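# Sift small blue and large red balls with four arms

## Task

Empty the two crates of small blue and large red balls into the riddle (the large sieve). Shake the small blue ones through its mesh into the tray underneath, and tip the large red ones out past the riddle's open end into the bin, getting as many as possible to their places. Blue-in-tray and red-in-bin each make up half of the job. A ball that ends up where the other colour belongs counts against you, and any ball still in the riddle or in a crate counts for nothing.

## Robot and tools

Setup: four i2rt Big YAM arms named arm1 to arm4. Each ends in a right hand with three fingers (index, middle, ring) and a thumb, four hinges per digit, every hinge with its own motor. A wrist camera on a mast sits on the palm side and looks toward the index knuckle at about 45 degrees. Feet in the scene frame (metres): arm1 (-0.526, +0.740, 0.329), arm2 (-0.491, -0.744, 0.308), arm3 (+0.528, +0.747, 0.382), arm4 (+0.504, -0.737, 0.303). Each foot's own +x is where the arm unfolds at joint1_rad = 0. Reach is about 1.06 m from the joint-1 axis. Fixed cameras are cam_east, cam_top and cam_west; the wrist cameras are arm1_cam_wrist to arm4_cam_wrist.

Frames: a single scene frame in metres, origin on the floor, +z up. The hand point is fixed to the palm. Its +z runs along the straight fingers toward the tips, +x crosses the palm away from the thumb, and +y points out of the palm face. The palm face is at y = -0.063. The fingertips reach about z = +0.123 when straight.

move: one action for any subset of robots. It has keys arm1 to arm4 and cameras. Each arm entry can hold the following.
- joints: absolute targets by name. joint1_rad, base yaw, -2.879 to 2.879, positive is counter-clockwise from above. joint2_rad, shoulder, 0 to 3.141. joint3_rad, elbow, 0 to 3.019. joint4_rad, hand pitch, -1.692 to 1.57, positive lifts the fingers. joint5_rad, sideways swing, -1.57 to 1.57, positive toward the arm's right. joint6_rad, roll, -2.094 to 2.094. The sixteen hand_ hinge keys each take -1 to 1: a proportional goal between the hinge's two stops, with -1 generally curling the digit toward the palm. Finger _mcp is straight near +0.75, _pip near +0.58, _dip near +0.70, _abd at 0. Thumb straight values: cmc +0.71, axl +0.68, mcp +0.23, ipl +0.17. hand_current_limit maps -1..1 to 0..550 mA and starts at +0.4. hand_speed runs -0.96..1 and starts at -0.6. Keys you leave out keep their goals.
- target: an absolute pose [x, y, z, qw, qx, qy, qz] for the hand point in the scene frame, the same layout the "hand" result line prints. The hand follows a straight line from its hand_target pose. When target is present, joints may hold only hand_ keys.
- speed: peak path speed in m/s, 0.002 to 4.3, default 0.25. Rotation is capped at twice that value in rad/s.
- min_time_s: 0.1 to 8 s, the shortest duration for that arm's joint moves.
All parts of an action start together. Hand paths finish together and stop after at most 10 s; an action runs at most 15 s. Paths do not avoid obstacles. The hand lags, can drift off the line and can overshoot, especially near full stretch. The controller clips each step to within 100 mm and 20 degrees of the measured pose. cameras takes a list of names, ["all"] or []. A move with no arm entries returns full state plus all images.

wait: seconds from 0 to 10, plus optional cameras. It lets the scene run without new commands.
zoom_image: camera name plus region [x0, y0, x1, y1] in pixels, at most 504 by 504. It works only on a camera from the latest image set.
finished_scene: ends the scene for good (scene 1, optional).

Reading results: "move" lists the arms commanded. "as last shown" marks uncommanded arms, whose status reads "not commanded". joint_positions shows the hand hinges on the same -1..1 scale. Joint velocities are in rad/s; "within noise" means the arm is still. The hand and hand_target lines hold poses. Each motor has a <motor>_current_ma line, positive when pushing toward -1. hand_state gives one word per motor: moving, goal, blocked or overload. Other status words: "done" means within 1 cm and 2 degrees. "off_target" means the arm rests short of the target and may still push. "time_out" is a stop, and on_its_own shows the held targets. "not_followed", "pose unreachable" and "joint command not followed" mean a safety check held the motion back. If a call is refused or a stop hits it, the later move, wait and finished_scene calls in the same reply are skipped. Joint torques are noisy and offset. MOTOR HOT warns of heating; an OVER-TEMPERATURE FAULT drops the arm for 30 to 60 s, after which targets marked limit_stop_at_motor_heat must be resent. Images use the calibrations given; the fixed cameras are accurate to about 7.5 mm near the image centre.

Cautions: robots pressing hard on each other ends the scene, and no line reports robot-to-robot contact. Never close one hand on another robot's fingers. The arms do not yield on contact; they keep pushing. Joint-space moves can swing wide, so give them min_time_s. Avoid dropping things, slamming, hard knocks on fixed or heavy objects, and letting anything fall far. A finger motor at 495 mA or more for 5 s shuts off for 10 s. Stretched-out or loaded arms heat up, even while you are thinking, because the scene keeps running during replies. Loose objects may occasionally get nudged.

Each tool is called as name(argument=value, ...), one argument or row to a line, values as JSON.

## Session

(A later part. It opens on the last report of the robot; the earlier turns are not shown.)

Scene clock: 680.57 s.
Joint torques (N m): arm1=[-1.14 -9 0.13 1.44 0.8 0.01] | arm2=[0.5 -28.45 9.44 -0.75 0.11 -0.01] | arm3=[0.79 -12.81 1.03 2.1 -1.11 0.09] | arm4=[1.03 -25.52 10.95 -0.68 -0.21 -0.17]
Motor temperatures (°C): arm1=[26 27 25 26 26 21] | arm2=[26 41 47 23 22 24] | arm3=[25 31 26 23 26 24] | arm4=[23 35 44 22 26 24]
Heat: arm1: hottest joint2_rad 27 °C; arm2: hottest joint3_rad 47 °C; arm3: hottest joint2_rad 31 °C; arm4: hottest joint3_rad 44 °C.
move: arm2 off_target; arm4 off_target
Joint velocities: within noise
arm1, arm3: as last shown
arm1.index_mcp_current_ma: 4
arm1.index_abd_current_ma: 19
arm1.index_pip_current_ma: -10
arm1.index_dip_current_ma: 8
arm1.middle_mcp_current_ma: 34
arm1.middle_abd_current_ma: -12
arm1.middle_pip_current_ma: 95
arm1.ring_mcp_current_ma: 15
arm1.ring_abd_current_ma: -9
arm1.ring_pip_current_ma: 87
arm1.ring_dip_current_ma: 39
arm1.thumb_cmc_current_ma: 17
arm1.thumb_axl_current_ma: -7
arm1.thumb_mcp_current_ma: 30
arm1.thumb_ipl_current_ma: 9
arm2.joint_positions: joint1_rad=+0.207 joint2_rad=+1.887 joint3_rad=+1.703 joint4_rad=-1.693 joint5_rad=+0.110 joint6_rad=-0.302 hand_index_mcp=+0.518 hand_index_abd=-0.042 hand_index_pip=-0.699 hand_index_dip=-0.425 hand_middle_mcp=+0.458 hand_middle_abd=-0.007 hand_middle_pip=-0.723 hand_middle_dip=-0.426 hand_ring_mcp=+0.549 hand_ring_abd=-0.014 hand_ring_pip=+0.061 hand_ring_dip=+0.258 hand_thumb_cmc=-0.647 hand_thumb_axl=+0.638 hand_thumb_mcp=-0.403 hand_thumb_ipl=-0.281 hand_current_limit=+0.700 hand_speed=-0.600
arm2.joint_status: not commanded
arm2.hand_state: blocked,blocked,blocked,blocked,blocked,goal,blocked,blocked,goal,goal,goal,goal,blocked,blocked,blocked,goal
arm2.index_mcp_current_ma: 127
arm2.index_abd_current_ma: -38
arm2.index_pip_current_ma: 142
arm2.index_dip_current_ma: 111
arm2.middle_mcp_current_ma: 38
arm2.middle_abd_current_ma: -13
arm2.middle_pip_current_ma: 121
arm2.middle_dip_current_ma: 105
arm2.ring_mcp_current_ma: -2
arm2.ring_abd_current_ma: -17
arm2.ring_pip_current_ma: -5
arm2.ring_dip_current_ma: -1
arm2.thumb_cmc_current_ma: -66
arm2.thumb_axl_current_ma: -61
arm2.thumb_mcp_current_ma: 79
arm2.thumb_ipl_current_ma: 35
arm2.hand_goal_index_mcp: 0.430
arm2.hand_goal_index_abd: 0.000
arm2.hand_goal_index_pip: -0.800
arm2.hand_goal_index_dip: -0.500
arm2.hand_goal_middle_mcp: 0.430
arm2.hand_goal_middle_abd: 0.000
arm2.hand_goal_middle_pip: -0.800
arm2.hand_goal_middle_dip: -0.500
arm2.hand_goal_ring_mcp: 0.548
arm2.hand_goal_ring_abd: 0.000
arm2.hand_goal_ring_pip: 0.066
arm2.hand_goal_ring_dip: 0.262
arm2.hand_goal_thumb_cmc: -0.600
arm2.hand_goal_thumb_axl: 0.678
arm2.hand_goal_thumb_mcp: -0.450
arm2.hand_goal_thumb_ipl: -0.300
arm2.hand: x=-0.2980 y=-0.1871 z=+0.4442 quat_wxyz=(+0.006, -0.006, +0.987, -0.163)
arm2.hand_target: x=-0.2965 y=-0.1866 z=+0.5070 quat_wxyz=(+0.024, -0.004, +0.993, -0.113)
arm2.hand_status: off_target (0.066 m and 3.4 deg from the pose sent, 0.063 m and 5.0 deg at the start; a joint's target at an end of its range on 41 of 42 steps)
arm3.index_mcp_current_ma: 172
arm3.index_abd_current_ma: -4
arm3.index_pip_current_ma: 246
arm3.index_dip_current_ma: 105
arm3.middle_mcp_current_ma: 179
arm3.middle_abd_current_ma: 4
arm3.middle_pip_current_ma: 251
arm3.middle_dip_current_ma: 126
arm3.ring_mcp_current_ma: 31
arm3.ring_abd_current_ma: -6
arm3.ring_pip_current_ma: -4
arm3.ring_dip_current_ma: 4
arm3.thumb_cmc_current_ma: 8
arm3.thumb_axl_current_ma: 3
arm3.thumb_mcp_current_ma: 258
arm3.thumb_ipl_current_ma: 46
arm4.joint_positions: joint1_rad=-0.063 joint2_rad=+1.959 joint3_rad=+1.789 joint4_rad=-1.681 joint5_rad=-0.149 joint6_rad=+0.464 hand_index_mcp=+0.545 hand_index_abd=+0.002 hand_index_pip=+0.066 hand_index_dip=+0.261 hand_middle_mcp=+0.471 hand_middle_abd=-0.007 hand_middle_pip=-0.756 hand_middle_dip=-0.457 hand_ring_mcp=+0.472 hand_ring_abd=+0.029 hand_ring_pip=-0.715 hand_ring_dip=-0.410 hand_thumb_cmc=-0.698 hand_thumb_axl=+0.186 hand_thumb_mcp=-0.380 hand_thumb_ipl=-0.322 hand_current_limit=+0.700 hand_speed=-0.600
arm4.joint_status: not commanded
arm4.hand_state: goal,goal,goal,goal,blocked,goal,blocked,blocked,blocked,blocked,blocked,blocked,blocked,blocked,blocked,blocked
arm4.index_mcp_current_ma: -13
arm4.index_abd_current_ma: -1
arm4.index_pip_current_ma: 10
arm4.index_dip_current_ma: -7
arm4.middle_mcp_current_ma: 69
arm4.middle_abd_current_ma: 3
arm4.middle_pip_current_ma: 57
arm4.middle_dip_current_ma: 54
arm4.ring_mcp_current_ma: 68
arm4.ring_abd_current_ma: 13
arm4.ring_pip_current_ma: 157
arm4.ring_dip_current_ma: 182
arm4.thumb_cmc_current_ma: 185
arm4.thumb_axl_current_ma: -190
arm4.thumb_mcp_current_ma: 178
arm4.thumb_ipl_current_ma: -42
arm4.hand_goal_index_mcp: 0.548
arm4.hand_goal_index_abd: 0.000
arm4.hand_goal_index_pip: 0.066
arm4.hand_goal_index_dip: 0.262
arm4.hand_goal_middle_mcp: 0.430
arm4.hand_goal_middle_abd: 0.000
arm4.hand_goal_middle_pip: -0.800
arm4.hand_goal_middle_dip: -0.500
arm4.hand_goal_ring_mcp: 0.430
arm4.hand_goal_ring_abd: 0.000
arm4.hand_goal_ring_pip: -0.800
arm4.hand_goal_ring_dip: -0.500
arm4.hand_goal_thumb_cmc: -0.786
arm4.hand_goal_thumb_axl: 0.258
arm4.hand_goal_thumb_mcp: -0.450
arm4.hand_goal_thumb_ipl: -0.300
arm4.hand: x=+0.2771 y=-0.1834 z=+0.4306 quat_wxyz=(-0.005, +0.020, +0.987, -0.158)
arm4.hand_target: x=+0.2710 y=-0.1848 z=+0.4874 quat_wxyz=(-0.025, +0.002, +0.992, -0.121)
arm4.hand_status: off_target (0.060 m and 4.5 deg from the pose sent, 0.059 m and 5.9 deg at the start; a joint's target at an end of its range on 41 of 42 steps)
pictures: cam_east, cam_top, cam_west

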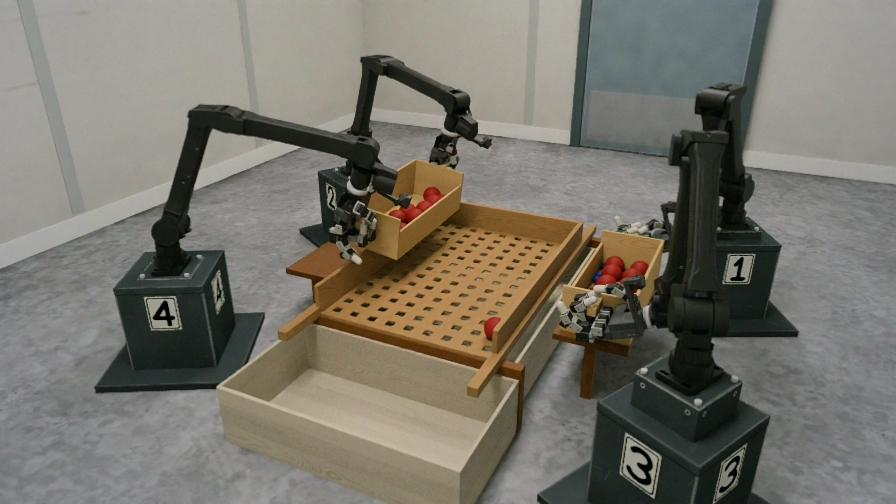

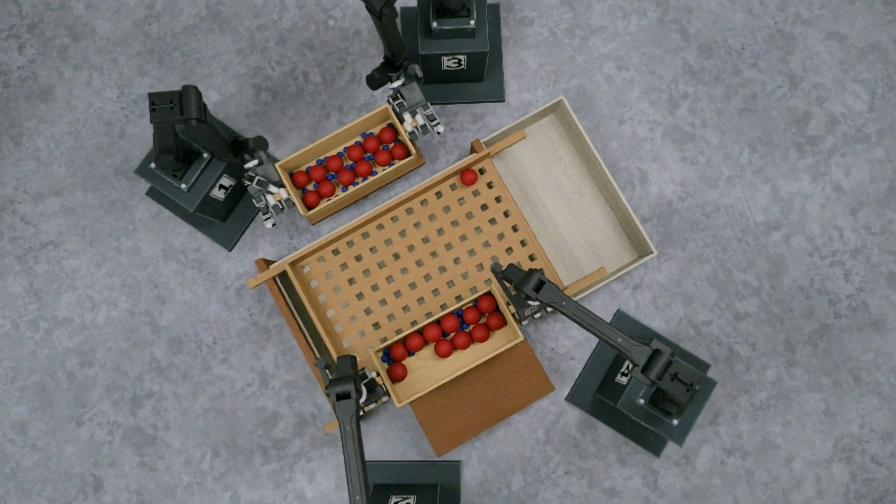

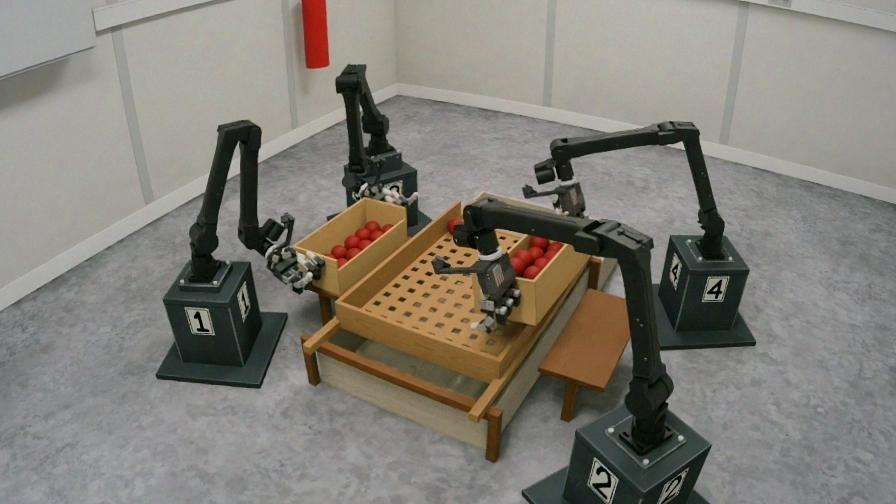

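move(
  arm2={"target": [-0.296, -0.337, 0.500, 0, 0, 0.9848, -0.1736], "speed": 0.15},
  arm4={"target": [0.271, -0.316, 0.485, 0, 0, 0.9848, -0.1736], "speed": 0.15},
  cameras=["cam_top", "cam_east", "cam_west"],
)

Scene clock: 734.27 s.
Joint torques (N m): arm1=[-1.08 -8.88 0.14 1.43 0.8 0.01] | arm2=[-0.15 -20.07 9.4 -1.13 0.1 0.04] | arm3=[0.79 -12.86 1.05 2.13 -1.12 0.09] | arm4=[0.79 -19.72 10.44 -1.22 -0.12 0.03]
Motor temperatures (°C): arm1=[26 27 25 26 26 21] | arm2=[26 45 46 23 22 23] | arm3=[25 31 26 23 26 24] | arm4=[22 33 42 22 25 24]
Heat: arm1: hottest joint2_rad 27 °C; arm2: hottest joint3_rad 46 °C; arm3: hottest joint2_rad 31 °C; arm4: hottest joint3_rad 42 °C.
move: arm2 off_target; arm4 off_target
Joint velocities: within noise
arm1, arm3: as last shown
arm1.index_mcp_current_ma: 5
arm1.index_abd_current_ma: -2
arm1.index_dip_current_ma: 14
arm1.middle_mcp_current_ma: 12
arm1.middle_abd_current_ma: -11
arm1.middle_pip_current_ma: 99
arm1.middle_dip_current_ma: 18
arm1.ring_mcp_current_ma: 18
arm1.ring_abd_current_ma: -6
arm1.ring_pip_current_ma: 90
arm1.ring_dip_current_ma: 27
arm1.thumb_cmc_current_ma: 20
arm1.thumb_axl_current_ma: -1
arm1.thumb_mcp_current_ma: 32
arm1.thumb_ipl_current_ma: 1
arm2.joint_positions: joint1_rad=+0.102 joint2_rad=+1.565 joint3_rad=+1.311 joint4_rad=-1.687 joint5_rad=+0.135 joint6_rad=-0.403 hand_index_mcp=+0.513 hand_index_abd=-0.024 hand_index_pip=-0.696 hand_index_dip=-0.425 hand_middle_mcp=+0.492 hand_middle_abd=-0.002 hand_middle_pip=-0.721 hand_middle_dip=-0.429 hand_ring_mcp=+0.549 hand_ring_abd=-0.014 hand_ring_pip=+0.061 hand_ring_dip=+0.258 hand_thumb_cmc=-0.648 hand_thumb_axl=+0.637 hand_thumb_mcp=-0.402 hand_thumb_ipl=-0.280 hand_current_limit=+0.700 hand_speed=-0.600
arm2.joint_status: not commanded
arm2.hand_state: blocked,blocked,blocked,blocked,blocked,goal,blocked,blocked,goal,goal,goal,goal,blocked,blocked,blocked,blocked
arm2.index_mcp_current_ma: 119
arm2.index_abd_current_ma: -25
arm2.index_pip_current_ma: 148
arm2.index_dip_current_ma: 115
arm2.middle_mcp_current_ma: 85
arm2.middle_abd_current_ma: -10
arm2.middle_pip_current_ma: 121
arm2.middle_dip_current_ma: 116
arm2.ring_mcp_current_ma: -7
arm2.ring_abd_current_ma: -12
arm2.ring_pip_current_ma: -6
arm2.ring_dip_current_ma: -7
arm2.thumb_cmc_current_ma: -61
arm2.thumb_axl_current_ma: -59
arm2.thumb_mcp_current_ma: 76
arm2.thumb_ipl_current_ma: 35
arm2.hand_goal_index_mcp: 0.430
arm2.hand_goal_index_abd: 0.000
arm2.hand_goal_index_pip: -0.800
arm2.hand_goal_index_dip: -0.500
arm2.hand_goal_middle_mcp: 0.430
arm2.hand_goal_middle_abd: 0.000
arm2.hand_goal_middle_pip: -0.800
arm2.hand_goal_middle_dip: -0.500
arm2.hand_goal_ring_mcp: 0.548
arm2.hand_goal_ring_abd: 0.000
arm2.hand_goal_ring_pip: 0.066
arm2.hand_goal_ring_dip: 0.262
arm2.hand_goal_thumb_cmc: -0.600
arm2.hand_goal_thumb_axl: 0.678
arm2.hand_goal_thumb_mcp: -0.450
arm2.hand_goal_thumb_ipl: -0.300
arm2.hand: x=-0.3009 y=-0.3368 z=+0.4584 quat_wxyz=(-0.011, -0.008, +0.981, -0.196)
arm2.hand_target: x=-0.2965 y=-0.3379 z=+0.4977 quat_wxyz=(+0.005, -0.001, +0.987, -0.162)
arm2.hand_status: off_target (0.042 m and 3.0 deg from the pose sent, 0.160 m and 1.6 deg at the start; a joint's target at an end of its range on 32 of 51 steps)
arm3.index_mcp_current_ma: 171
arm3.index_abd_current_ma: 0
arm3.index_pip_current_ma: 249
arm3.index_dip_current_ma: 100
arm3.middle_mcp_current_ma: 173
arm3.middle_abd_current_ma: 12
arm3.middle_dip_current_ma: 121
arm3.ring_mcp_current_ma: 28
arm3.ring_abd_current_ma: -1
arm3.ring_pip_current_ma: -3
arm3.ring_dip_current_ma: 7
arm3.thumb_cmc_current_ma: 13
arm3.thumb_axl_current_ma: -3
arm3.thumb_mcp_current_ma: 260
arm3.thumb_ipl_current_ma: 44
arm4.joint_positions: joint1_rad=+0.056 joint2_rad=+1.705 joint3_rad=+1.459 joint4_rad=-1.677 joint5_rad=-0.187 joint6_rad=+0.544 hand_index_mcp=+0.545 hand_index_abd=+0.002 hand_index_pip=+0.066 hand_index_dip=+0.261 hand_middle_mcp=+0.474 hand_middle_abd=+0.017 hand_middle_pip=-0.756 hand_middle_dip=-0.456 hand_ring_mcp=+0.472 hand_ring_abd=+0.030 hand_ring_pip=-0.715 hand_ring_dip=-0.410 hand_thumb_cmc=-0.698 hand_thumb_axl=+0.186 hand_thumb_mcp=-0.381 hand_thumb_ipl=-0.323 hand_current_limit=+0.700 hand_speed=-0.600
arm4.joint_status: not commanded
arm4.hand_state: goal,goal,goal,goal,blocked,goal,blocked,blocked,blocked,blocked,blocked,blocked,blocked,blocked,blocked,blocked
arm4.index_mcp_current_ma: -15
arm4.index_abd_current_ma: 1
arm4.index_pip_current_ma: 13
arm4.index_dip_current_ma: -3
arm4.middle_mcp_current_ma: 78
arm4.middle_abd_current_ma: -5
arm4.middle_pip_current_ma: 62
arm4.middle_dip_current_ma: 53
arm4.ring_mcp_current_ma: 55
arm4.ring_abd_current_ma: 31
arm4.ring_pip_current_ma: 183
arm4.ring_dip_current_ma: 183
arm4.thumb_cmc_current_ma: 187
arm4.thumb_axl_current_ma: -172
arm4.thumb_mcp_current_ma: 163
arm4.thumb_ipl_current_ma: -34
arm4.hand_goal_index_mcp: 0.548
arm4.hand_goal_index_abd: 0.000
arm4.hand_goal_index_pip: 0.066
arm4.hand_goal_index_dip: 0.262
arm4.hand_goal_middle_mcp: 0.430
arm4.hand_goal_middle_abd: 0.000
arm4.hand_goal_middle_pip: -0.800
arm4.hand_goal_middle_dip: -0.500
arm4.hand_goal_ring_mcp: 0.430
arm4.hand_goal_ring_abd: 0.000
arm4.hand_goal_ring_pip: -0.800
arm4.hand_goal_ring_dip: -0.500
arm4.hand_goal_thumb_cmc: -0.786
arm4.hand_goal_thumb_axl: 0.258
arm4.hand_goal_thumb_mcp: -0.450
arm4.hand_goal_thumb_ipl: -0.300
arm4.hand: x=+0.2744 y=-0.3153 z=+0.4451 quat_wxyz=(+0.014, +0.007, +0.980, -0.197)
arm4.hand_target: x=+0.2716 y=-0.3168 z=+0.4833 quat_wxyz=(-0.001, +0.000, +0.985, -0.171)
arm4.hand_status: off_target (0.040 m and 3.3 deg from the pose sent, 0.143 m and 3.0 deg at the start; a joint's target at an end of its range on 24 of 51 steps)
pictures: cam_east, cam_top, cam_west

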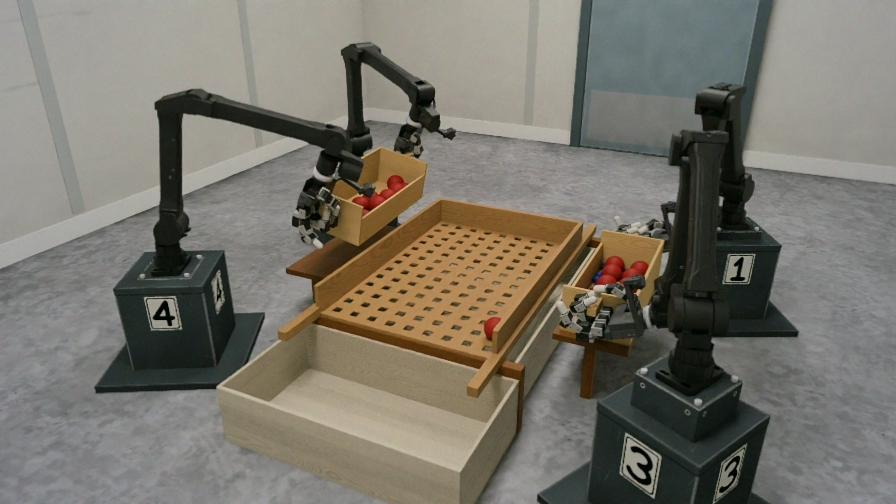

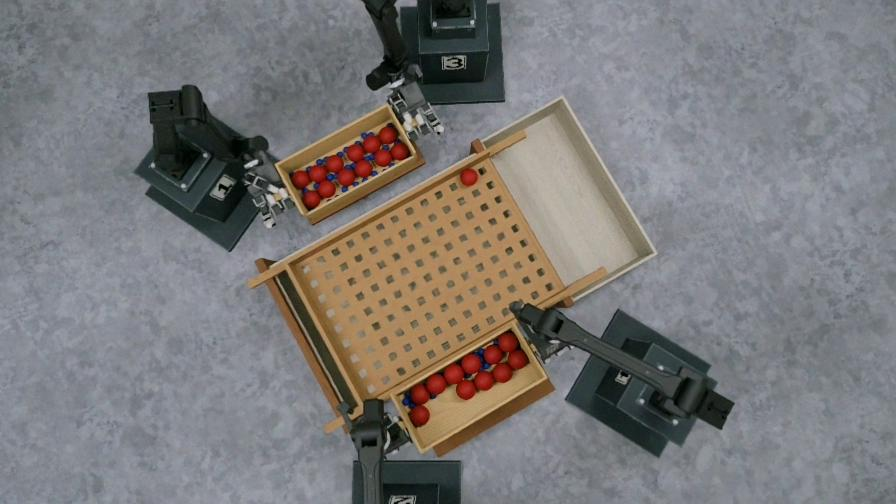

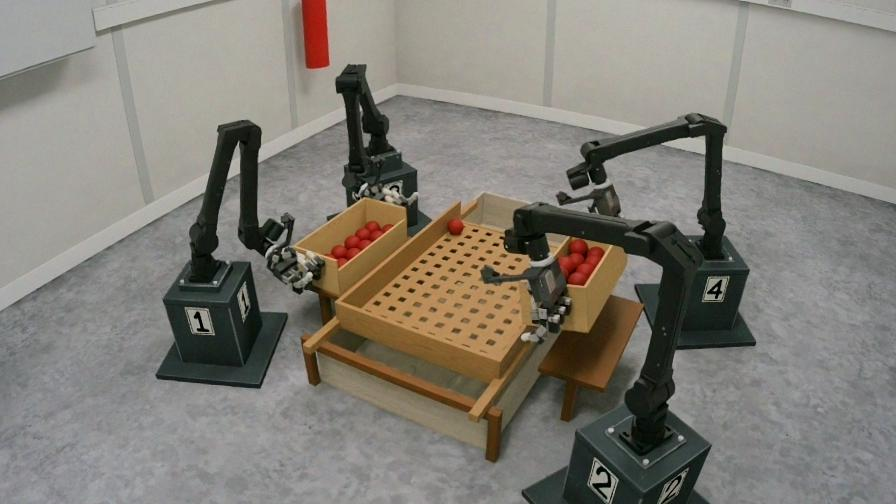

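move(
  arm2={"target": [-0.296, -0.337, 0.440, 0, 0, 0.9848, -0.1736], "speed": 0.15},
  arm4={"target": [0.271, -0.316, 0.435, 0, 0, 0.9848, -0.1736], "speed": 0.15},
)

move(
  arm2={"target": [-0.296, -0.257, 0.445, 0, 0, 0.9848, -0.1736], "speed": 0.12},
  arm4={"target": [0.271, -0.236, 0.440, 0, 0, 0.9848, -0.1736], "speed": 0.12},
  cameras=["cam_top", "cam_east", "cam_west"],
)

Scene clock: 739.00 s.
Joint torques (N m): arm1=[-1.08 -8.88 0.13 1.44 0.8 0.01] | arm2=[0.5 -18.49 8.34 -0.83 -0.13 0.09] | arm3=[0.79 -12.75 1.03 2.14 -1.11 0.08] | arm4=[0.38 -18.2 9.99 -0.57 -0.08 -0.05]
Motor temperatures (°C): arm1=[26 27 25 26 26 21] | arm2=[26 44 45 23 22 23] | arm3=[25 31 26 23 26 24] | arm4=[22 34 43 22 25 24]
Heat: arm1: hottest joint2_rad 27 °C; arm2: hottest joint3_rad 45 °C; arm3: hottest joint2_rad 31 °C; arm4: hottest joint3_rad 43 °C.
move: arm2 off_target; arm4 off_target
Joint velocities: within noise
arm1, arm3: as last shown
arm1.index_mcp_current_ma: 9
arm1.index_abd_current_ma: 11
arm1.index_pip_current_ma: 4
arm1.index_dip_current_ma: -3
arm1.middle_mcp_current_ma: 24
arm1.middle_abd_current_ma: -12
arm1.middle_pip_current_ma: 106
arm1.middle_dip_current_ma: 45
arm1.ring_mcp_current_ma: 32
arm1.ring_abd_current_ma: -12
arm1.ring_dip_current_ma: 39
arm1.thumb_cmc_current_ma: 6
arm1.thumb_axl_current_ma: -19
arm1.thumb_mcp_current_ma: 41
arm2.joint_positions: joint1_rad=+0.096 joint2_rad=+1.596 joint3_rad=+1.222 joint4_rad=-1.573 joint5_rad=+0.142 joint6_rad=-0.405 hand_index_mcp=+0.512 hand_index_abd=-0.022 hand_index_pip=-0.696 hand_index_dip=-0.425 hand_middle_mcp=+0.490 hand_middle_abd=-0.007 hand_middle_pip=-0.719 hand_middle_dip=-0.428 hand_ring_mcp=+0.549 hand_ring_abd=-0.014 hand_ring_pip=+0.061 hand_ring_dip=+0.258 hand_thumb_cmc=-0.647 hand_thumb_axl=+0.637 hand_thumb_mcp=-0.402 hand_thumb_ipl=-0.280 hand_current_limit=+0.700 hand_speed=-0.600
arm2.joint_status: not commanded
arm2.hand_state: blocked,blocked,blocked,blocked,blocked,goal,blocked,blocked,goal,goal,goal,goal,blocked,blocked,blocked,blocked
arm2.index_mcp_current_ma: 115
arm2.index_abd_current_ma: -26
arm2.index_pip_current_ma: 146
arm2.index_dip_current_ma: 115
arm2.middle_mcp_current_ma: 91
arm2.middle_abd_current_ma: -14
arm2.middle_pip_current_ma: 125
arm2.middle_dip_current_ma: 108
arm2.ring_mcp_current_ma: 2
arm2.ring_abd_current_ma: -21
arm2.ring_pip_current_ma: 2
arm2.ring_dip_current_ma: -2
arm2.thumb_cmc_current_ma: -66
arm2.thumb_axl_current_ma: -64
arm2.thumb_mcp_current_ma: 79
arm2.thumb_ipl_current_ma: 38
arm2.hand_goal_index_mcp: 0.430
arm2.hand_goal_index_abd: 0.000
arm2.hand_goal_index_pip: -0.800
arm2.hand_goal_index_dip: -0.500
arm2.hand_goal_middle_mcp: 0.430
arm2.hand_goal_middle_abd: 0.000
arm2.hand_goal_middle_pip: -0.800
arm2.hand_goal_middle_dip: -0.500
arm2.hand_goal_ring_mcp: 0.548
arm2.hand_goal_ring_abd: 0.000
arm2.hand_goal_ring_pip: 0.066
arm2.hand_goal_ring_dip: 0.262
arm2.hand_goal_thumb_cmc: -0.600
arm2.hand_goal_thumb_axl: 0.678
arm2.hand_goal_thumb_mcp: -0.450
arm2.hand_goal_thumb_ipl: -0.300
arm2.hand: x=-0.2993 y=-0.3420 z=+0.4127 quat_wxyz=(-0.011, -0.007, +0.980, -0.199)
arm2.hand_target: x=-0.2963 y=-0.3374 z=+0.4394 quat_wxyz=(+0.000, +0.000, +0.985, -0.174)
arm2.hand_status: off_target (0.028 m and 3.3 deg from the pose sent, 0.019 m and 3.0 deg at the start)
arm3.index_mcp_current_ma: 170
arm3.index_abd_current_ma: -7
arm3.index_pip_current_ma: 246
arm3.index_dip_current_ma: 106
arm3.middle_mcp_current_ma: 177
arm3.middle_abd_current_ma: 4
arm3.middle_pip_current_ma: 247
arm3.middle_dip_current_ma: 126
arm3.ring_mcp_current_ma: 30
arm3.ring_abd_current_ma: -8
arm3.ring_pip_current_ma: -2
arm3.ring_dip_current_ma: 6
arm3.thumb_cmc_current_ma: 7
arm3.thumb_axl_current_ma: -7
arm3.thumb_mcp_current_ma: 255
arm3.thumb_ipl_current_ma: 43
arm4.joint_positions: joint1_rad=+0.061 joint2_rad=+1.718 joint3_rad=+1.371 joint4_rad=-1.573 joint5_rad=-0.187 joint6_rad=+0.551 hand_index_mcp=+0.545 hand_index_abd=+0.002 hand_index_pip=+0.066 hand_index_dip=+0.261 hand_middle_mcp=+0.474 hand_middle_abd=+0.017 hand_middle_pip=-0.757 hand_middle_dip=-0.456 hand_ring_mcp=+0.472 hand_ring_abd=+0.029 hand_ring_pip=-0.715 hand_ring_dip=-0.410 hand_thumb_cmc=-0.699 hand_thumb_axl=+0.186 hand_thumb_mcp=-0.381 hand_thumb_ipl=-0.321 hand_current_limit=+0.700 hand_speed=-0.600
arm4.joint_status: not commanded
arm4.hand_state: goal,goal,goal,goal,blocked,goal,blocked,blocked,blocked,blocked,blocked,blocked,blocked,blocked,blocked,blocked
arm4.index_mcp_current_ma: 0
arm4.index_abd_current_ma: -1
arm4.index_pip_current_ma: 4
arm4.index_dip_current_ma: -5
arm4.middle_mcp_current_ma: 76
arm4.middle_abd_current_ma: 1
arm4.middle_pip_current_ma: 50
arm4.middle_dip_current_ma: 53
arm4.ring_mcp_current_ma: 54
arm4.ring_abd_current_ma: 32
arm4.ring_pip_current_ma: 167
arm4.ring_dip_current_ma: 186
arm4.thumb_cmc_current_ma: 172
arm4.thumb_axl_current_ma: -173
arm4.thumb_mcp_current_ma: 191
arm4.thumb_ipl_current_ma: -37
arm4.hand_goal_index_mcp: 0.548
arm4.hand_goal_index_abd: 0.000
arm4.hand_goal_index_pip: 0.066
arm4.hand_goal_index_dip: 0.262
arm4.hand_goal_middle_mcp: 0.430
arm4.hand_goal_middle_abd: 0.000
arm4.hand_goal_middle_pip: -0.800
arm4.hand_goal_middle_dip: -0.500
arm4.hand_goal_ring_mcp: 0.430
arm4.hand_goal_ring_abd: 0.000
arm4.hand_goal_ring_pip: -0.800
arm4.hand_goal_ring_dip: -0.500
arm4.hand_goal_thumb_cmc: -0.786
arm4.hand_goal_thumb_axl: 0.258
arm4.hand_goal_thumb_mcp: -0.450
arm4.hand_goal_thumb_ipl: -0.300
arm4.hand: x=+0.2762 y=-0.3212 z=+0.4067 quat_wxyz=(+0.014, +0.008, +0.981, -0.196)
arm4.hand_target: x=+0.2715 y=-0.3166 z=+0.4345 quat_wxyz=(+0.000, +0.000, +0.985, -0.174)
arm4.hand_status: off_target (0.029 m and 3.2 deg from the pose sent, 0.011 m and 3.3 deg at the start)
pictures: none

Scene clock: 740.33 s.
Joint torques (N m): arm1=[-1.08 -8.76 0.13 1.46 0.8 0.01] | arm2=[3.02 -18.73 14.39 -0.43 -0.24 0.1] | arm3=[0.73 -12.81 1.03 2.13 -1.11 0.08] | arm4=[-2.9 -18.02 16.03 0.68 0.35 -0.13]
Motor temperatures (°C): arm1=[26 27 25 26 26 21] | arm2=[26 44 46 23 22 23] | arm3=[25 31 26 23 26 24] | arm4=[22 34 43 22 25 24]
Heat: arm1: hottest joint2_rad 27 °C; arm2: hottest joint3_rad 46 °C; arm3: hottest joint2_rad 31 °C; arm4: hottest joint3_rad 43 °C.
move: arm2 off_target; arm4 off_target
Joint velocities: within noise
arm1, arm3: as last shown
arm1.index_mcp_current_ma: 11
arm1.index_abd_current_ma: 8
arm1.index_pip_current_ma: -3
arm1.index_dip_current_ma: -7
arm1.middle_mcp_current_ma: 28
arm1.middle_abd_current_ma: -6
arm1.middle_pip_current_ma: 93
arm1.middle_dip_current_ma: 19
arm1.ring_mcp_current_ma: 36
arm1.ring_abd_current_ma: -10
arm1.ring_pip_current_ma: 92
arm1.ring_dip_current_ma: 28
arm1.thumb_cmc_current_ma: 12
arm1.thumb_axl_current_ma: -1
arm1.thumb_mcp_current_ma: 35
arm1.thumb_ipl_current_ma: 6
arm2.joint_positions: joint1_rad=+0.132 joint2_rad=+1.745 joint3_rad=+1.384 joint4_rad=-1.652 joint5_rad=+0.122 joint6_rad=-0.344 hand_index_mcp=+0.509 hand_index_abd=-0.014 hand_index_pip=-0.689 hand_index_dip=-0.448 hand_middle_mcp=+0.531 hand_middle_abd=-0.008 hand_middle_pip=-0.695 hand_middle_dip=-0.448 hand_ring_mcp=+0.548 hand_ring_abd=-0.009 hand_ring_pip=+0.061 hand_ring_dip=+0.259 hand_thumb_cmc=-0.647 hand_thumb_axl=+0.634 hand_thumb_mcp=-0.404 hand_thumb_ipl=-0.282 hand_current_limit=+0.700 hand_speed=-0.600
arm2.joint_status: not commanded
arm2.hand_state: blocked,goal,blocked,blocked,blocked,goal,blocked,blocked,goal,goal,goal,goal,blocked,blocked,blocked,goal
arm2.index_mcp_current_ma: 111
arm2.index_abd_current_ma: -14
arm2.index_pip_current_ma: 160
arm2.index_dip_current_ma: 83
arm2.middle_mcp_current_ma: 156
arm2.middle_abd_current_ma: -12
arm2.middle_pip_current_ma: 156
arm2.middle_dip_current_ma: 87
arm2.ring_mcp_current_ma: -11
arm2.ring_abd_current_ma: -13
arm2.ring_pip_current_ma: -7
arm2.ring_dip_current_ma: 1
arm2.thumb_cmc_current_ma: -58
arm2.thumb_axl_current_ma: -64
arm2.thumb_mcp_current_ma: 68
arm2.thumb_ipl_current_ma: 34
arm2.hand_goal_index_mcp: 0.430
arm2.hand_goal_index_abd: 0.000
arm2.hand_goal_index_pip: -0.800
arm2.hand_goal_index_dip: -0.500
arm2.hand_goal_middle_mcp: 0.430
arm2.hand_goal_middle_abd: 0.000
arm2.hand_goal_middle_pip: -0.800
arm2.hand_goal_middle_dip: -0.500
arm2.hand_goal_ring_mcp: 0.548
arm2.hand_goal_ring_abd: 0.000
arm2.hand_goal_ring_pip: 0.066
arm2.hand_goal_ring_dip: 0.262
arm2.hand_goal_thumb_cmc: -0.600
arm2.hand_goal_thumb_axl: 0.678
arm2.hand_goal_thumb_mcp: -0.450
arm2.hand_goal_thumb_ipl: -0.300
arm2.on_its_own: hand_index_dip moved -0.023 toward your old target -0.500
arm2.hand: x=-0.2972 y=-0.2986 z=+0.4031 quat_wxyz=(-0.022, +0.005, +0.974, -0.226)
arm2.hand_target: x=-0.2978 y=-0.2610 z=+0.4462 quat_wxyz=(-0.001, +0.000, +0.985, -0.173)
arm2.hand_status: off_target (0.059 m and 6.7 deg from the pose sent, 0.091 m and 3.3 deg at the start)
arm3.index_mcp_current_ma: 173
arm3.index_abd_current_ma: -5
arm3.index_pip_current_ma: 247
arm3.index_dip_current_ma: 100
arm3.middle_mcp_current_ma: 175
arm3.middle_abd_current_ma: 6
arm3.middle_pip_current_ma: 253
arm3.middle_dip_current_ma: 127
arm3.ring_pip_current_ma: -10
arm3.ring_dip_current_ma: 8
arm3.thumb_cmc_current_ma: 12
arm3.thumb_axl_current_ma: -4
arm3.thumb_mcp_current_ma: 257
arm3.thumb_ipl_current_ma: 41
arm4.joint_positions: joint1_rad=+0.019 joint2_rad=+1.850 joint3_rad=+1.540 joint4_rad=-1.699 joint5_rad=-0.171 joint6_rad=+0.484 hand_index_mcp=+0.544 hand_index_abd=-0.002 hand_index_pip=+0.067 hand_index_dip=+0.261 hand_middle_mcp=+0.496 hand_middle_abd=+0.011 hand_middle_pip=-0.733 hand_middle_dip=-0.457 hand_ring_mcp=+0.473 hand_ring_abd=+0.029 hand_ring_pip=-0.706 hand_ring_dip=-0.429 hand_thumb_cmc=-0.703 hand_thumb_axl=+0.215 hand_thumb_mcp=-0.380 hand_thumb_ipl=-0.284 hand_current_limit=+0.700 hand_speed=-0.600
arm4.joint_status: not commanded
arm4.hand_state: goal,goal,goal,goal,blocked,goal,blocked,blocked,blocked,blocked,blocked,blocked,blocked,blocked,blocked,goal
arm4.index_mcp_current_ma: -21
arm4.index_abd_current_ma: 11
arm4.index_pip_current_ma: 12
arm4.index_dip_current_ma: -4
arm4.middle_mcp_current_ma: 124
arm4.middle_abd_current_ma: -7
arm4.middle_pip_current_ma: 109
arm4.middle_dip_current_ma: 32
arm4.ring_mcp_current_ma: 69
arm4.ring_abd_current_ma: 20
arm4.ring_pip_current_ma: 186
arm4.ring_dip_current_ma: 133
arm4.thumb_cmc_current_ma: 164
arm4.thumb_axl_current_ma: -83
arm4.thumb_mcp_current_ma: 188
arm4.thumb_ipl_current_ma: 13
arm4.hand_goal_index_mcp: 0.548
arm4.hand_goal_index_abd: 0.000
arm4.hand_goal_index_pip: 0.066
arm4.hand_goal_index_dip: 0.262
arm4.hand_goal_middle_mcp: 0.430
arm4.hand_goal_middle_abd: 0.000
arm4.hand_goal_middle_pip: -0.800
arm4.hand_goal_middle_dip: -0.500
arm4.hand_goal_ring_mcp: 0.430
arm4.hand_goal_ring_abd: 0.000
arm4.hand_goal_ring_pip: -0.800
arm4.hand_goal_ring_dip: -0.500
arm4.hand_goal_thumb_cmc: -0.786
arm4.hand_goal_thumb_axl: 0.258
arm4.hand_goal_thumb_mcp: -0.450
arm4.hand_goal_thumb_ipl: -0.300
arm4.on_its_own: hand_thumb_ipl moved +0.038 to your old target -0.300
arm4.hand: x=+0.2765 y=-0.2849 z=+0.4035 quat_wxyz=(+0.032, -0.002, +0.972, -0.231)
arm4.hand_target: x=+0.2738 y=-0.2406 z=+0.4422 quat_wxyz=(+0.001, +0.000, +0.985, -0.173)
arm4.hand_status: off_target (0.061 m and 7.7 deg from the pose sent, 0.092 m and 3.2 deg at the start)
pictures: cam_east, cam_top, cam_west

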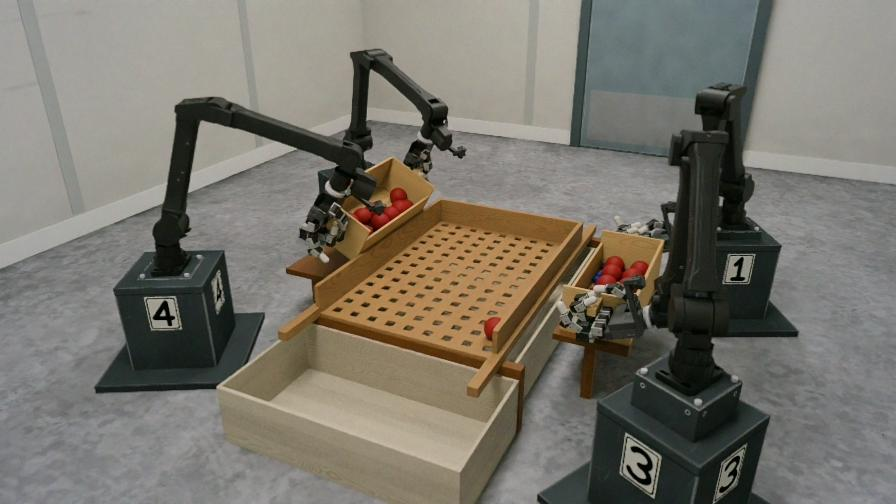

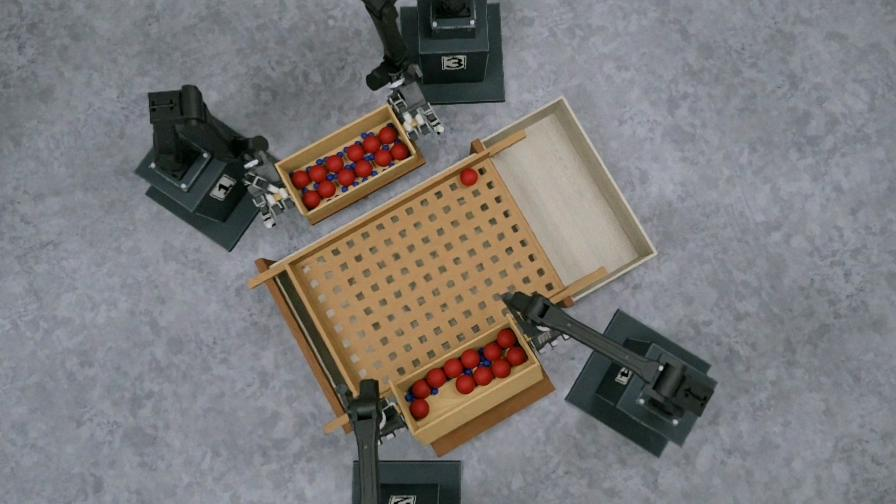

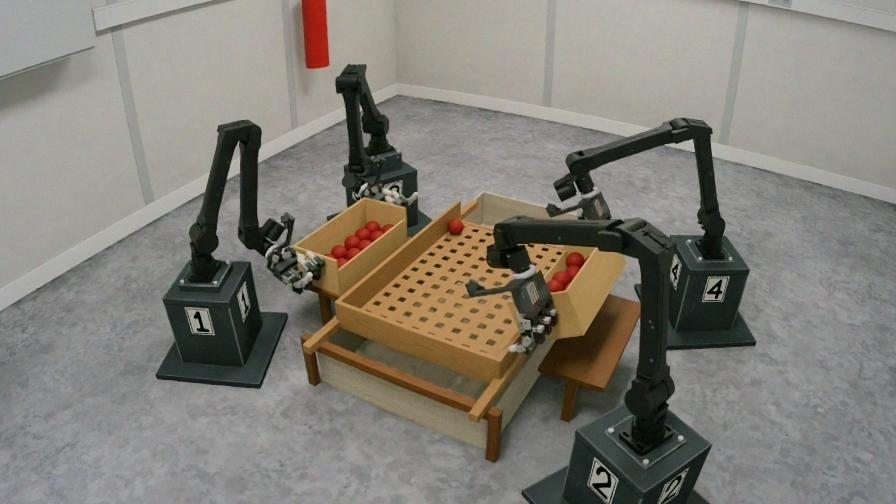

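move(
  arm2={"target": [-0.296, -0.180, 0.460, 0, 0, 0.9848, -0.1736], "speed": 0.12},
  arm4={"target": [0.271, -0.160, 0.460, 0, 0, 0.9848, -0.1736], "speed": 0.12},
  cameras=["cam_top", "cam_east", "cam_west"],
)

Scene clock: 744.27 s.
Joint torques (N m): arm1=[-0.91 -8.76 0.14 1.43 0.81 0.01] | arm2=[1.96 -22.12 14.53 -0.36 -0.17 0.01] | arm3=[0.85 -12.81 1.05 2.13 -1.11 0.09] | arm4=[-2.32 -18.37 16.96 0.31 -0.1 -0.4]
Motor temperatures (°C): arm1=[26 27 25 26 26 21] | arm2=[26 43 47 23 22 23] | arm3=[25 31 26 23 26 24] | arm4=[22 34 45 22 25 24]
Heat: arm1: hottest joint2_rad 27 °C; arm2: hottest joint3_rad 47 °C; arm3: hottest joint2_rad 31 °C; arm4: hottest joint3_rad 45 °C.
move: arm2 off_target; arm4 off_target
Joint velocities: within noise
arm1.joint_positions: joint1_rad=+0.722 joint2_rad=+2.002 joint3_rad=+0.272 joint4_rad=+0.946 joint5_rad=+1.055 joint6_rad=+0.701 hand_index_mcp=+0.587 hand_index_abd=+0.000 hand_index_pip=+0.069 hand_index_dip=+0.260 hand_middle_mcp=+0.521 hand_middle_abd=-0.005 hand_middle_pip=-0.570 hand_middle_dip=-0.410 hand_ring_mcp=+0.538 hand_ring_abd=-0.002 hand_ring_pip=-0.589 hand_ring_dip=-0.398 hand_thumb_cmc=-0.774 hand_thumb_axl=+0.253 hand_thumb_mcp=-0.377 hand_thumb_ipl=-0.290 hand_current_limit=+0.700 hand_speed=-0.600
arm1.joint_status: not commanded
arm1.hand_state: blocked,goal,goal,goal,blocked,goal,blocked,blocked,blocked,goal,blocked,blocked,goal,goal,blocked,goal
arm1.index_mcp_current_ma: -7
arm1.index_abd_current_ma: 3
arm1.index_pip_current_ma: -7
arm1.index_dip_current_ma: -2
arm1.middle_mcp_current_ma: 24
arm1.middle_abd_current_ma: -7
arm1.middle_pip_current_ma: 106
arm1.middle_dip_current_ma: 34
arm1.ring_mcp_current_ma: 15
arm1.ring_abd_current_ma: -4
arm1.ring_pip_current_ma: 83
arm1.ring_dip_current_ma: 21
arm1.thumb_cmc_current_ma: 2
arm1.thumb_axl_current_ma: -4
arm1.thumb_mcp_current_ma: 24
arm1.thumb_ipl_current_ma: 4
arm1.hand_goal_index_mcp: 0.548
arm1.hand_goal_index_abd: 0.000
arm1.hand_goal_index_pip: 0.066
arm1.hand_goal_index_dip: 0.262
arm1.hand_goal_middle_mcp: 0.430
arm1.hand_goal_middle_abd: 0.000
arm1.hand_goal_middle_pip: -0.800
arm1.hand_goal_middle_dip: -0.500
arm1.hand_goal_ring_mcp: 0.430
arm1.hand_goal_ring_abd: 0.000
arm1.hand_goal_ring_pip: -0.800
arm1.hand_goal_ring_dip: -0.500
arm1.hand_goal_thumb_cmc: -0.786
arm1.hand_goal_thumb_axl: 0.258
arm1.hand_goal_thumb_mcp: -0.450
arm1.hand_goal_thumb_ipl: -0.300
arm1.hand: x=-0.3307 y=+0.4603 z=+0.3660 quat_wxyz=(+0.571, +0.821, +0.005, -0.002)
arm1.hand_target: x=-0.3329 y=+0.4597 z=+0.3667 quat_wxyz=(+0.573, +0.819, +0.000, +0.000)
arm1.hand_status: not commanded
arm2.joint_positions: joint1_rad=+0.192 joint2_rad=+1.899 joint3_rad=+1.635 joint4_rad=-1.706 joint5_rad=+0.106 joint6_rad=-0.297 hand_index_mcp=+0.540 hand_index_abd=-0.016 hand_index_pip=-0.599 hand_index_dip=-0.405 hand_middle_mcp=+0.561 hand_middle_abd=-0.008 hand_middle_pip=-0.587 hand_middle_dip=-0.419 hand_ring_mcp=+0.548 hand_ring_abd=-0.009 hand_ring_pip=+0.061 hand_ring_dip=+0.259 hand_thumb_cmc=-0.647 hand_thumb_axl=+0.633 hand_thumb_mcp=-0.403 hand_thumb_ipl=-0.261 hand_current_limit=+0.700 hand_speed=-0.600
arm2.joint_status: not commanded
arm2.hand_state: blocked,goal,blocked,blocked,blocked,goal,blocked,blocked,goal,goal,goal,goal,blocked,blocked,blocked,blocked
arm2.index_mcp_current_ma: 168
arm2.index_abd_current_ma: -16
arm2.index_pip_current_ma: 293
arm2.index_dip_current_ma: 141
arm2.middle_mcp_current_ma: 203
arm2.middle_abd_current_ma: -14
arm2.middle_pip_current_ma: 322
arm2.middle_dip_current_ma: 124
arm2.ring_mcp_current_ma: -6
arm2.ring_abd_current_ma: -5
arm2.ring_pip_current_ma: 1
arm2.ring_dip_current_ma: -11
arm2.thumb_cmc_current_ma: -64
arm2.thumb_axl_current_ma: -66
arm2.thumb_mcp_current_ma: 72
arm2.thumb_ipl_current_ma: 74
arm2.hand_goal_index_mcp: 0.430
arm2.hand_goal_index_abd: 0.000
arm2.hand_goal_index_pip: -0.800
arm2.hand_goal_index_dip: -0.500
arm2.hand_goal_middle_mcp: 0.430
arm2.hand_goal_middle_abd: 0.000
arm2.hand_goal_middle_pip: -0.800
arm2.hand_goal_middle_dip: -0.500
arm2.hand_goal_ring_mcp: 0.548
arm2.hand_goal_ring_abd: 0.000
arm2.hand_goal_ring_pip: 0.066
arm2.hand_goal_ring_dip: 0.262
arm2.hand_goal_thumb_cmc: -0.600
arm2.hand_goal_thumb_axl: 0.678
arm2.hand_goal_thumb_mcp: -0.450
arm2.hand_goal_thumb_ipl: -0.300
arm2.hand: x=-0.2985 y=-0.2157 z=+0.4123 quat_wxyz=(-0.011, +0.002, +0.979, -0.205)
arm2.hand_target: x=-0.2975 y=-0.1844 z=+0.4606 quat_wxyz=(+0.007, -0.001, +0.989, -0.151)
arm2.hand_status: off_target (0.060 m and 3.9 deg from the pose sent, 0.132 m and 6.7 deg at the start; a joint's target at an end of its range on 30 of 42 steps)
arm3.joint_positions: joint1_rad=-0.811 joint2_rad=+2.165 joint3_rad=+0.531 joint4_rad=+0.697 joint5_rad=-1.105 joint6_rad=-0.855 hand_index_mcp=+0.595 hand_index_abd=-0.001 hand_index_pip=-0.555 hand_index_dip=-0.386 hand_middle_mcp=+0.588 hand_middle_abd=+0.002 hand_middle_pip=-0.542 hand_middle_dip=-0.364 hand_ring_mcp=+0.583 hand_ring_abd=+0.001 hand_ring_pip=+0.070 hand_ring_dip=+0.261 hand_thumb_cmc=-0.593 hand_thumb_axl=+0.680 hand_thumb_mcp=-0.259 hand_thumb_ipl=-0.267 hand_current_limit=+0.700 hand_speed=-0.600
arm3.joint_status: not commanded
arm3.hand_state: blocked,goal,blocked,blocked,blocked,goal,blocked,blocked,blocked,goal,goal,goal,goal,goal,blocked,blocked
arm3.index_mcp_current_ma: 170
arm3.index_abd_current_ma: 0
arm3.index_pip_current_ma: 248
arm3.index_dip_current_ma: 103
arm3.middle_mcp_current_ma: 176
arm3.middle_abd_current_ma: 9
arm3.middle_pip_current_ma: 248
arm3.middle_dip_current_ma: 124
arm3.ring_mcp_current_ma: 30
arm3.ring_abd_current_ma: 1
arm3.ring_pip_current_ma: -2
arm3.ring_dip_current_ma: 11
arm3.thumb_cmc_current_ma: 6
arm3.thumb_axl_current_ma: -2
arm3.thumb_mcp_current_ma: 261
arm3.thumb_ipl_current_ma: 45
arm3.hand_goal_index_mcp: 0.430
arm3.hand_goal_index_abd: 0.000
arm3.hand_goal_index_pip: -0.800
arm3.hand_goal_index_dip: -0.500
arm3.hand_goal_middle_mcp: 0.430
arm3.hand_goal_middle_abd: 0.000
arm3.hand_goal_middle_pip: -0.800
arm3.hand_goal_middle_dip: -0.500
arm3.hand_goal_ring_mcp: 0.548
arm3.hand_goal_ring_abd: 0.000
arm3.hand_goal_ring_pip: 0.066
arm3.hand_goal_ring_dip: 0.262
arm3.hand_goal_thumb_cmc: -0.600
arm3.hand_goal_thumb_axl: 0.678
arm3.hand_goal_thumb_mcp: -0.450
arm3.hand_goal_thumb_ipl: -0.300
arm3.hand: x=+0.2067 y=+0.4656 z=+0.3655 quat_wxyz=(+0.568, +0.823, -0.011, +0.008)
arm3.hand_target: x=+0.2080 y=+0.4637 z=+0.3690 quat_wxyz=(+0.573, +0.819, +0.000, +0.000)
arm3.hand_status: not commanded
arm4.joint_positions: joint1_rad=-0.047 joint2_rad=+1.953 joint3_rad=+1.765 joint4_rad=-1.706 joint5_rad=-0.136 joint6_rad=+0.465 hand_index_mcp=+0.544 hand_index_abd=-0.003 hand_index_pip=+0.067 hand_index_dip=+0.261 hand_middle_mcp=+0.504 hand_middle_abd=-0.004 hand_middle_pip=-0.708 hand_middle_dip=-0.452 hand_ring_mcp=+0.514 hand_ring_abd=+0.007 hand_ring_pip=-0.594 hand_ring_dip=-0.419 hand_thumb_cmc=-0.757 hand_thumb_axl=+0.258 hand_thumb_mcp=-0.412 hand_thumb_ipl=-0.275 hand_current_limit=+0.700 hand_speed=-0.600
arm4.joint_status: not commanded
arm4.hand_state: goal,goal,goal,goal,blocked,goal,blocked,blocked,blocked,goal,blocked,blocked,blocked,goal,blocked,blocked
arm4.index_mcp_current_ma: -9
arm4.index_abd_current_ma: -10
arm4.index_pip_current_ma: 11
arm4.index_dip_current_ma: -14
arm4.middle_mcp_current_ma: 164
arm4.middle_abd_current_ma: -9
arm4.middle_pip_current_ma: 200
arm4.middle_dip_current_ma: 51
arm4.ring_mcp_current_ma: 173
arm4.ring_abd_current_ma: 9
arm4.ring_pip_current_ma: 472
arm4.ring_dip_current_ma: 152
arm4.thumb_cmc_current_ma: 36
arm4.thumb_axl_current_ma: -6
arm4.thumb_mcp_current_ma: 79
arm4.thumb_ipl_current_ma: 52
arm4.hand_goal_index_mcp: 0.548
arm4.hand_goal_index_abd: 0.000
arm4.hand_goal_index_pip: 0.066
arm4.hand_goal_index_dip: 0.262
arm4.hand_goal_middle_mcp: 0.430
arm4.hand_goal_middle_abd: 0.000
arm4.hand_goal_middle_pip: -0.800
arm4.hand_goal_middle_dip: -0.500
arm4.hand_goal_ring_mcp: 0.430
arm4.hand_goal_ring_abd: 0.000
arm4.hand_goal_ring_pip: -0.800
arm4.hand_goal_ring_dip: -0.500
arm4.hand_goal_thumb_cmc: -0.786
arm4.hand_goal_thumb_axl: 0.258
arm4.hand_goal_thumb_mcp: -0.450
arm4.hand_goal_thumb_ipl: -0.300
arm4.on_its_own: hand_thumb_cmc moved -0.053 toward your old target -0.786; hand_thumb_mcp moved -0.032 toward your old target -0.450
arm4.hand: x=+0.2772 y=-0.1989 z=+0.4261 quat_wxyz=(+0.012, +0.014, +0.984, -0.175)
arm4.hand_target: x=+0.2731 y=-0.1640 z=+0.4611 quat_wxyz=(-0.014, +0.001, +0.991, -0.131)
arm4.hand_status: off_target (0.052 m and 2.1 deg from the pose sent, 0.137 m and 7.6 deg at the start; a joint's target at an end of its range on 37 of 42 steps)
pictures: cam_east, cam_top, cam_west

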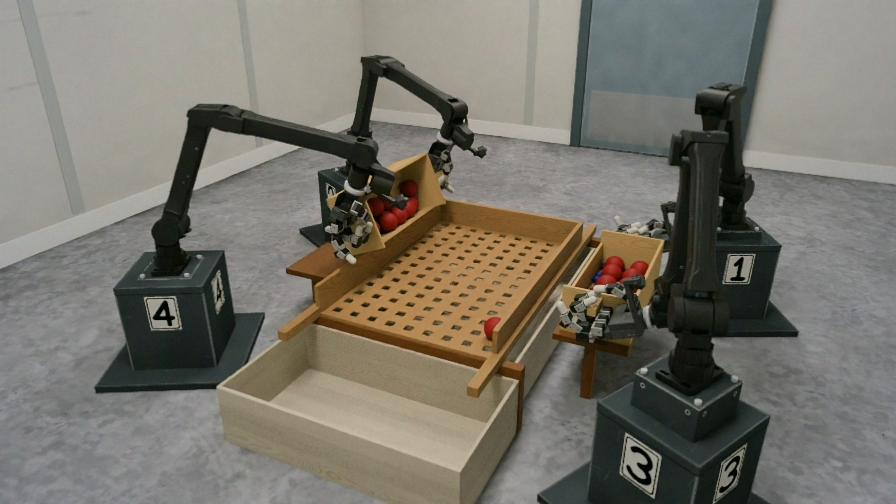

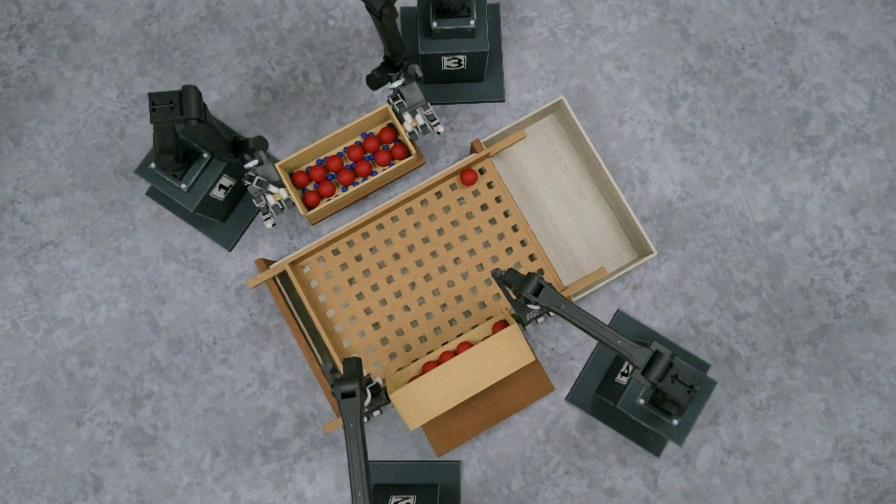

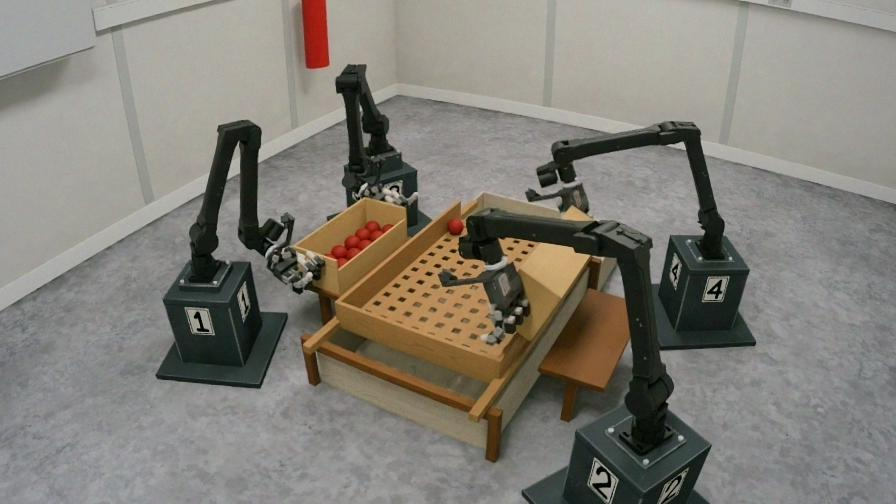

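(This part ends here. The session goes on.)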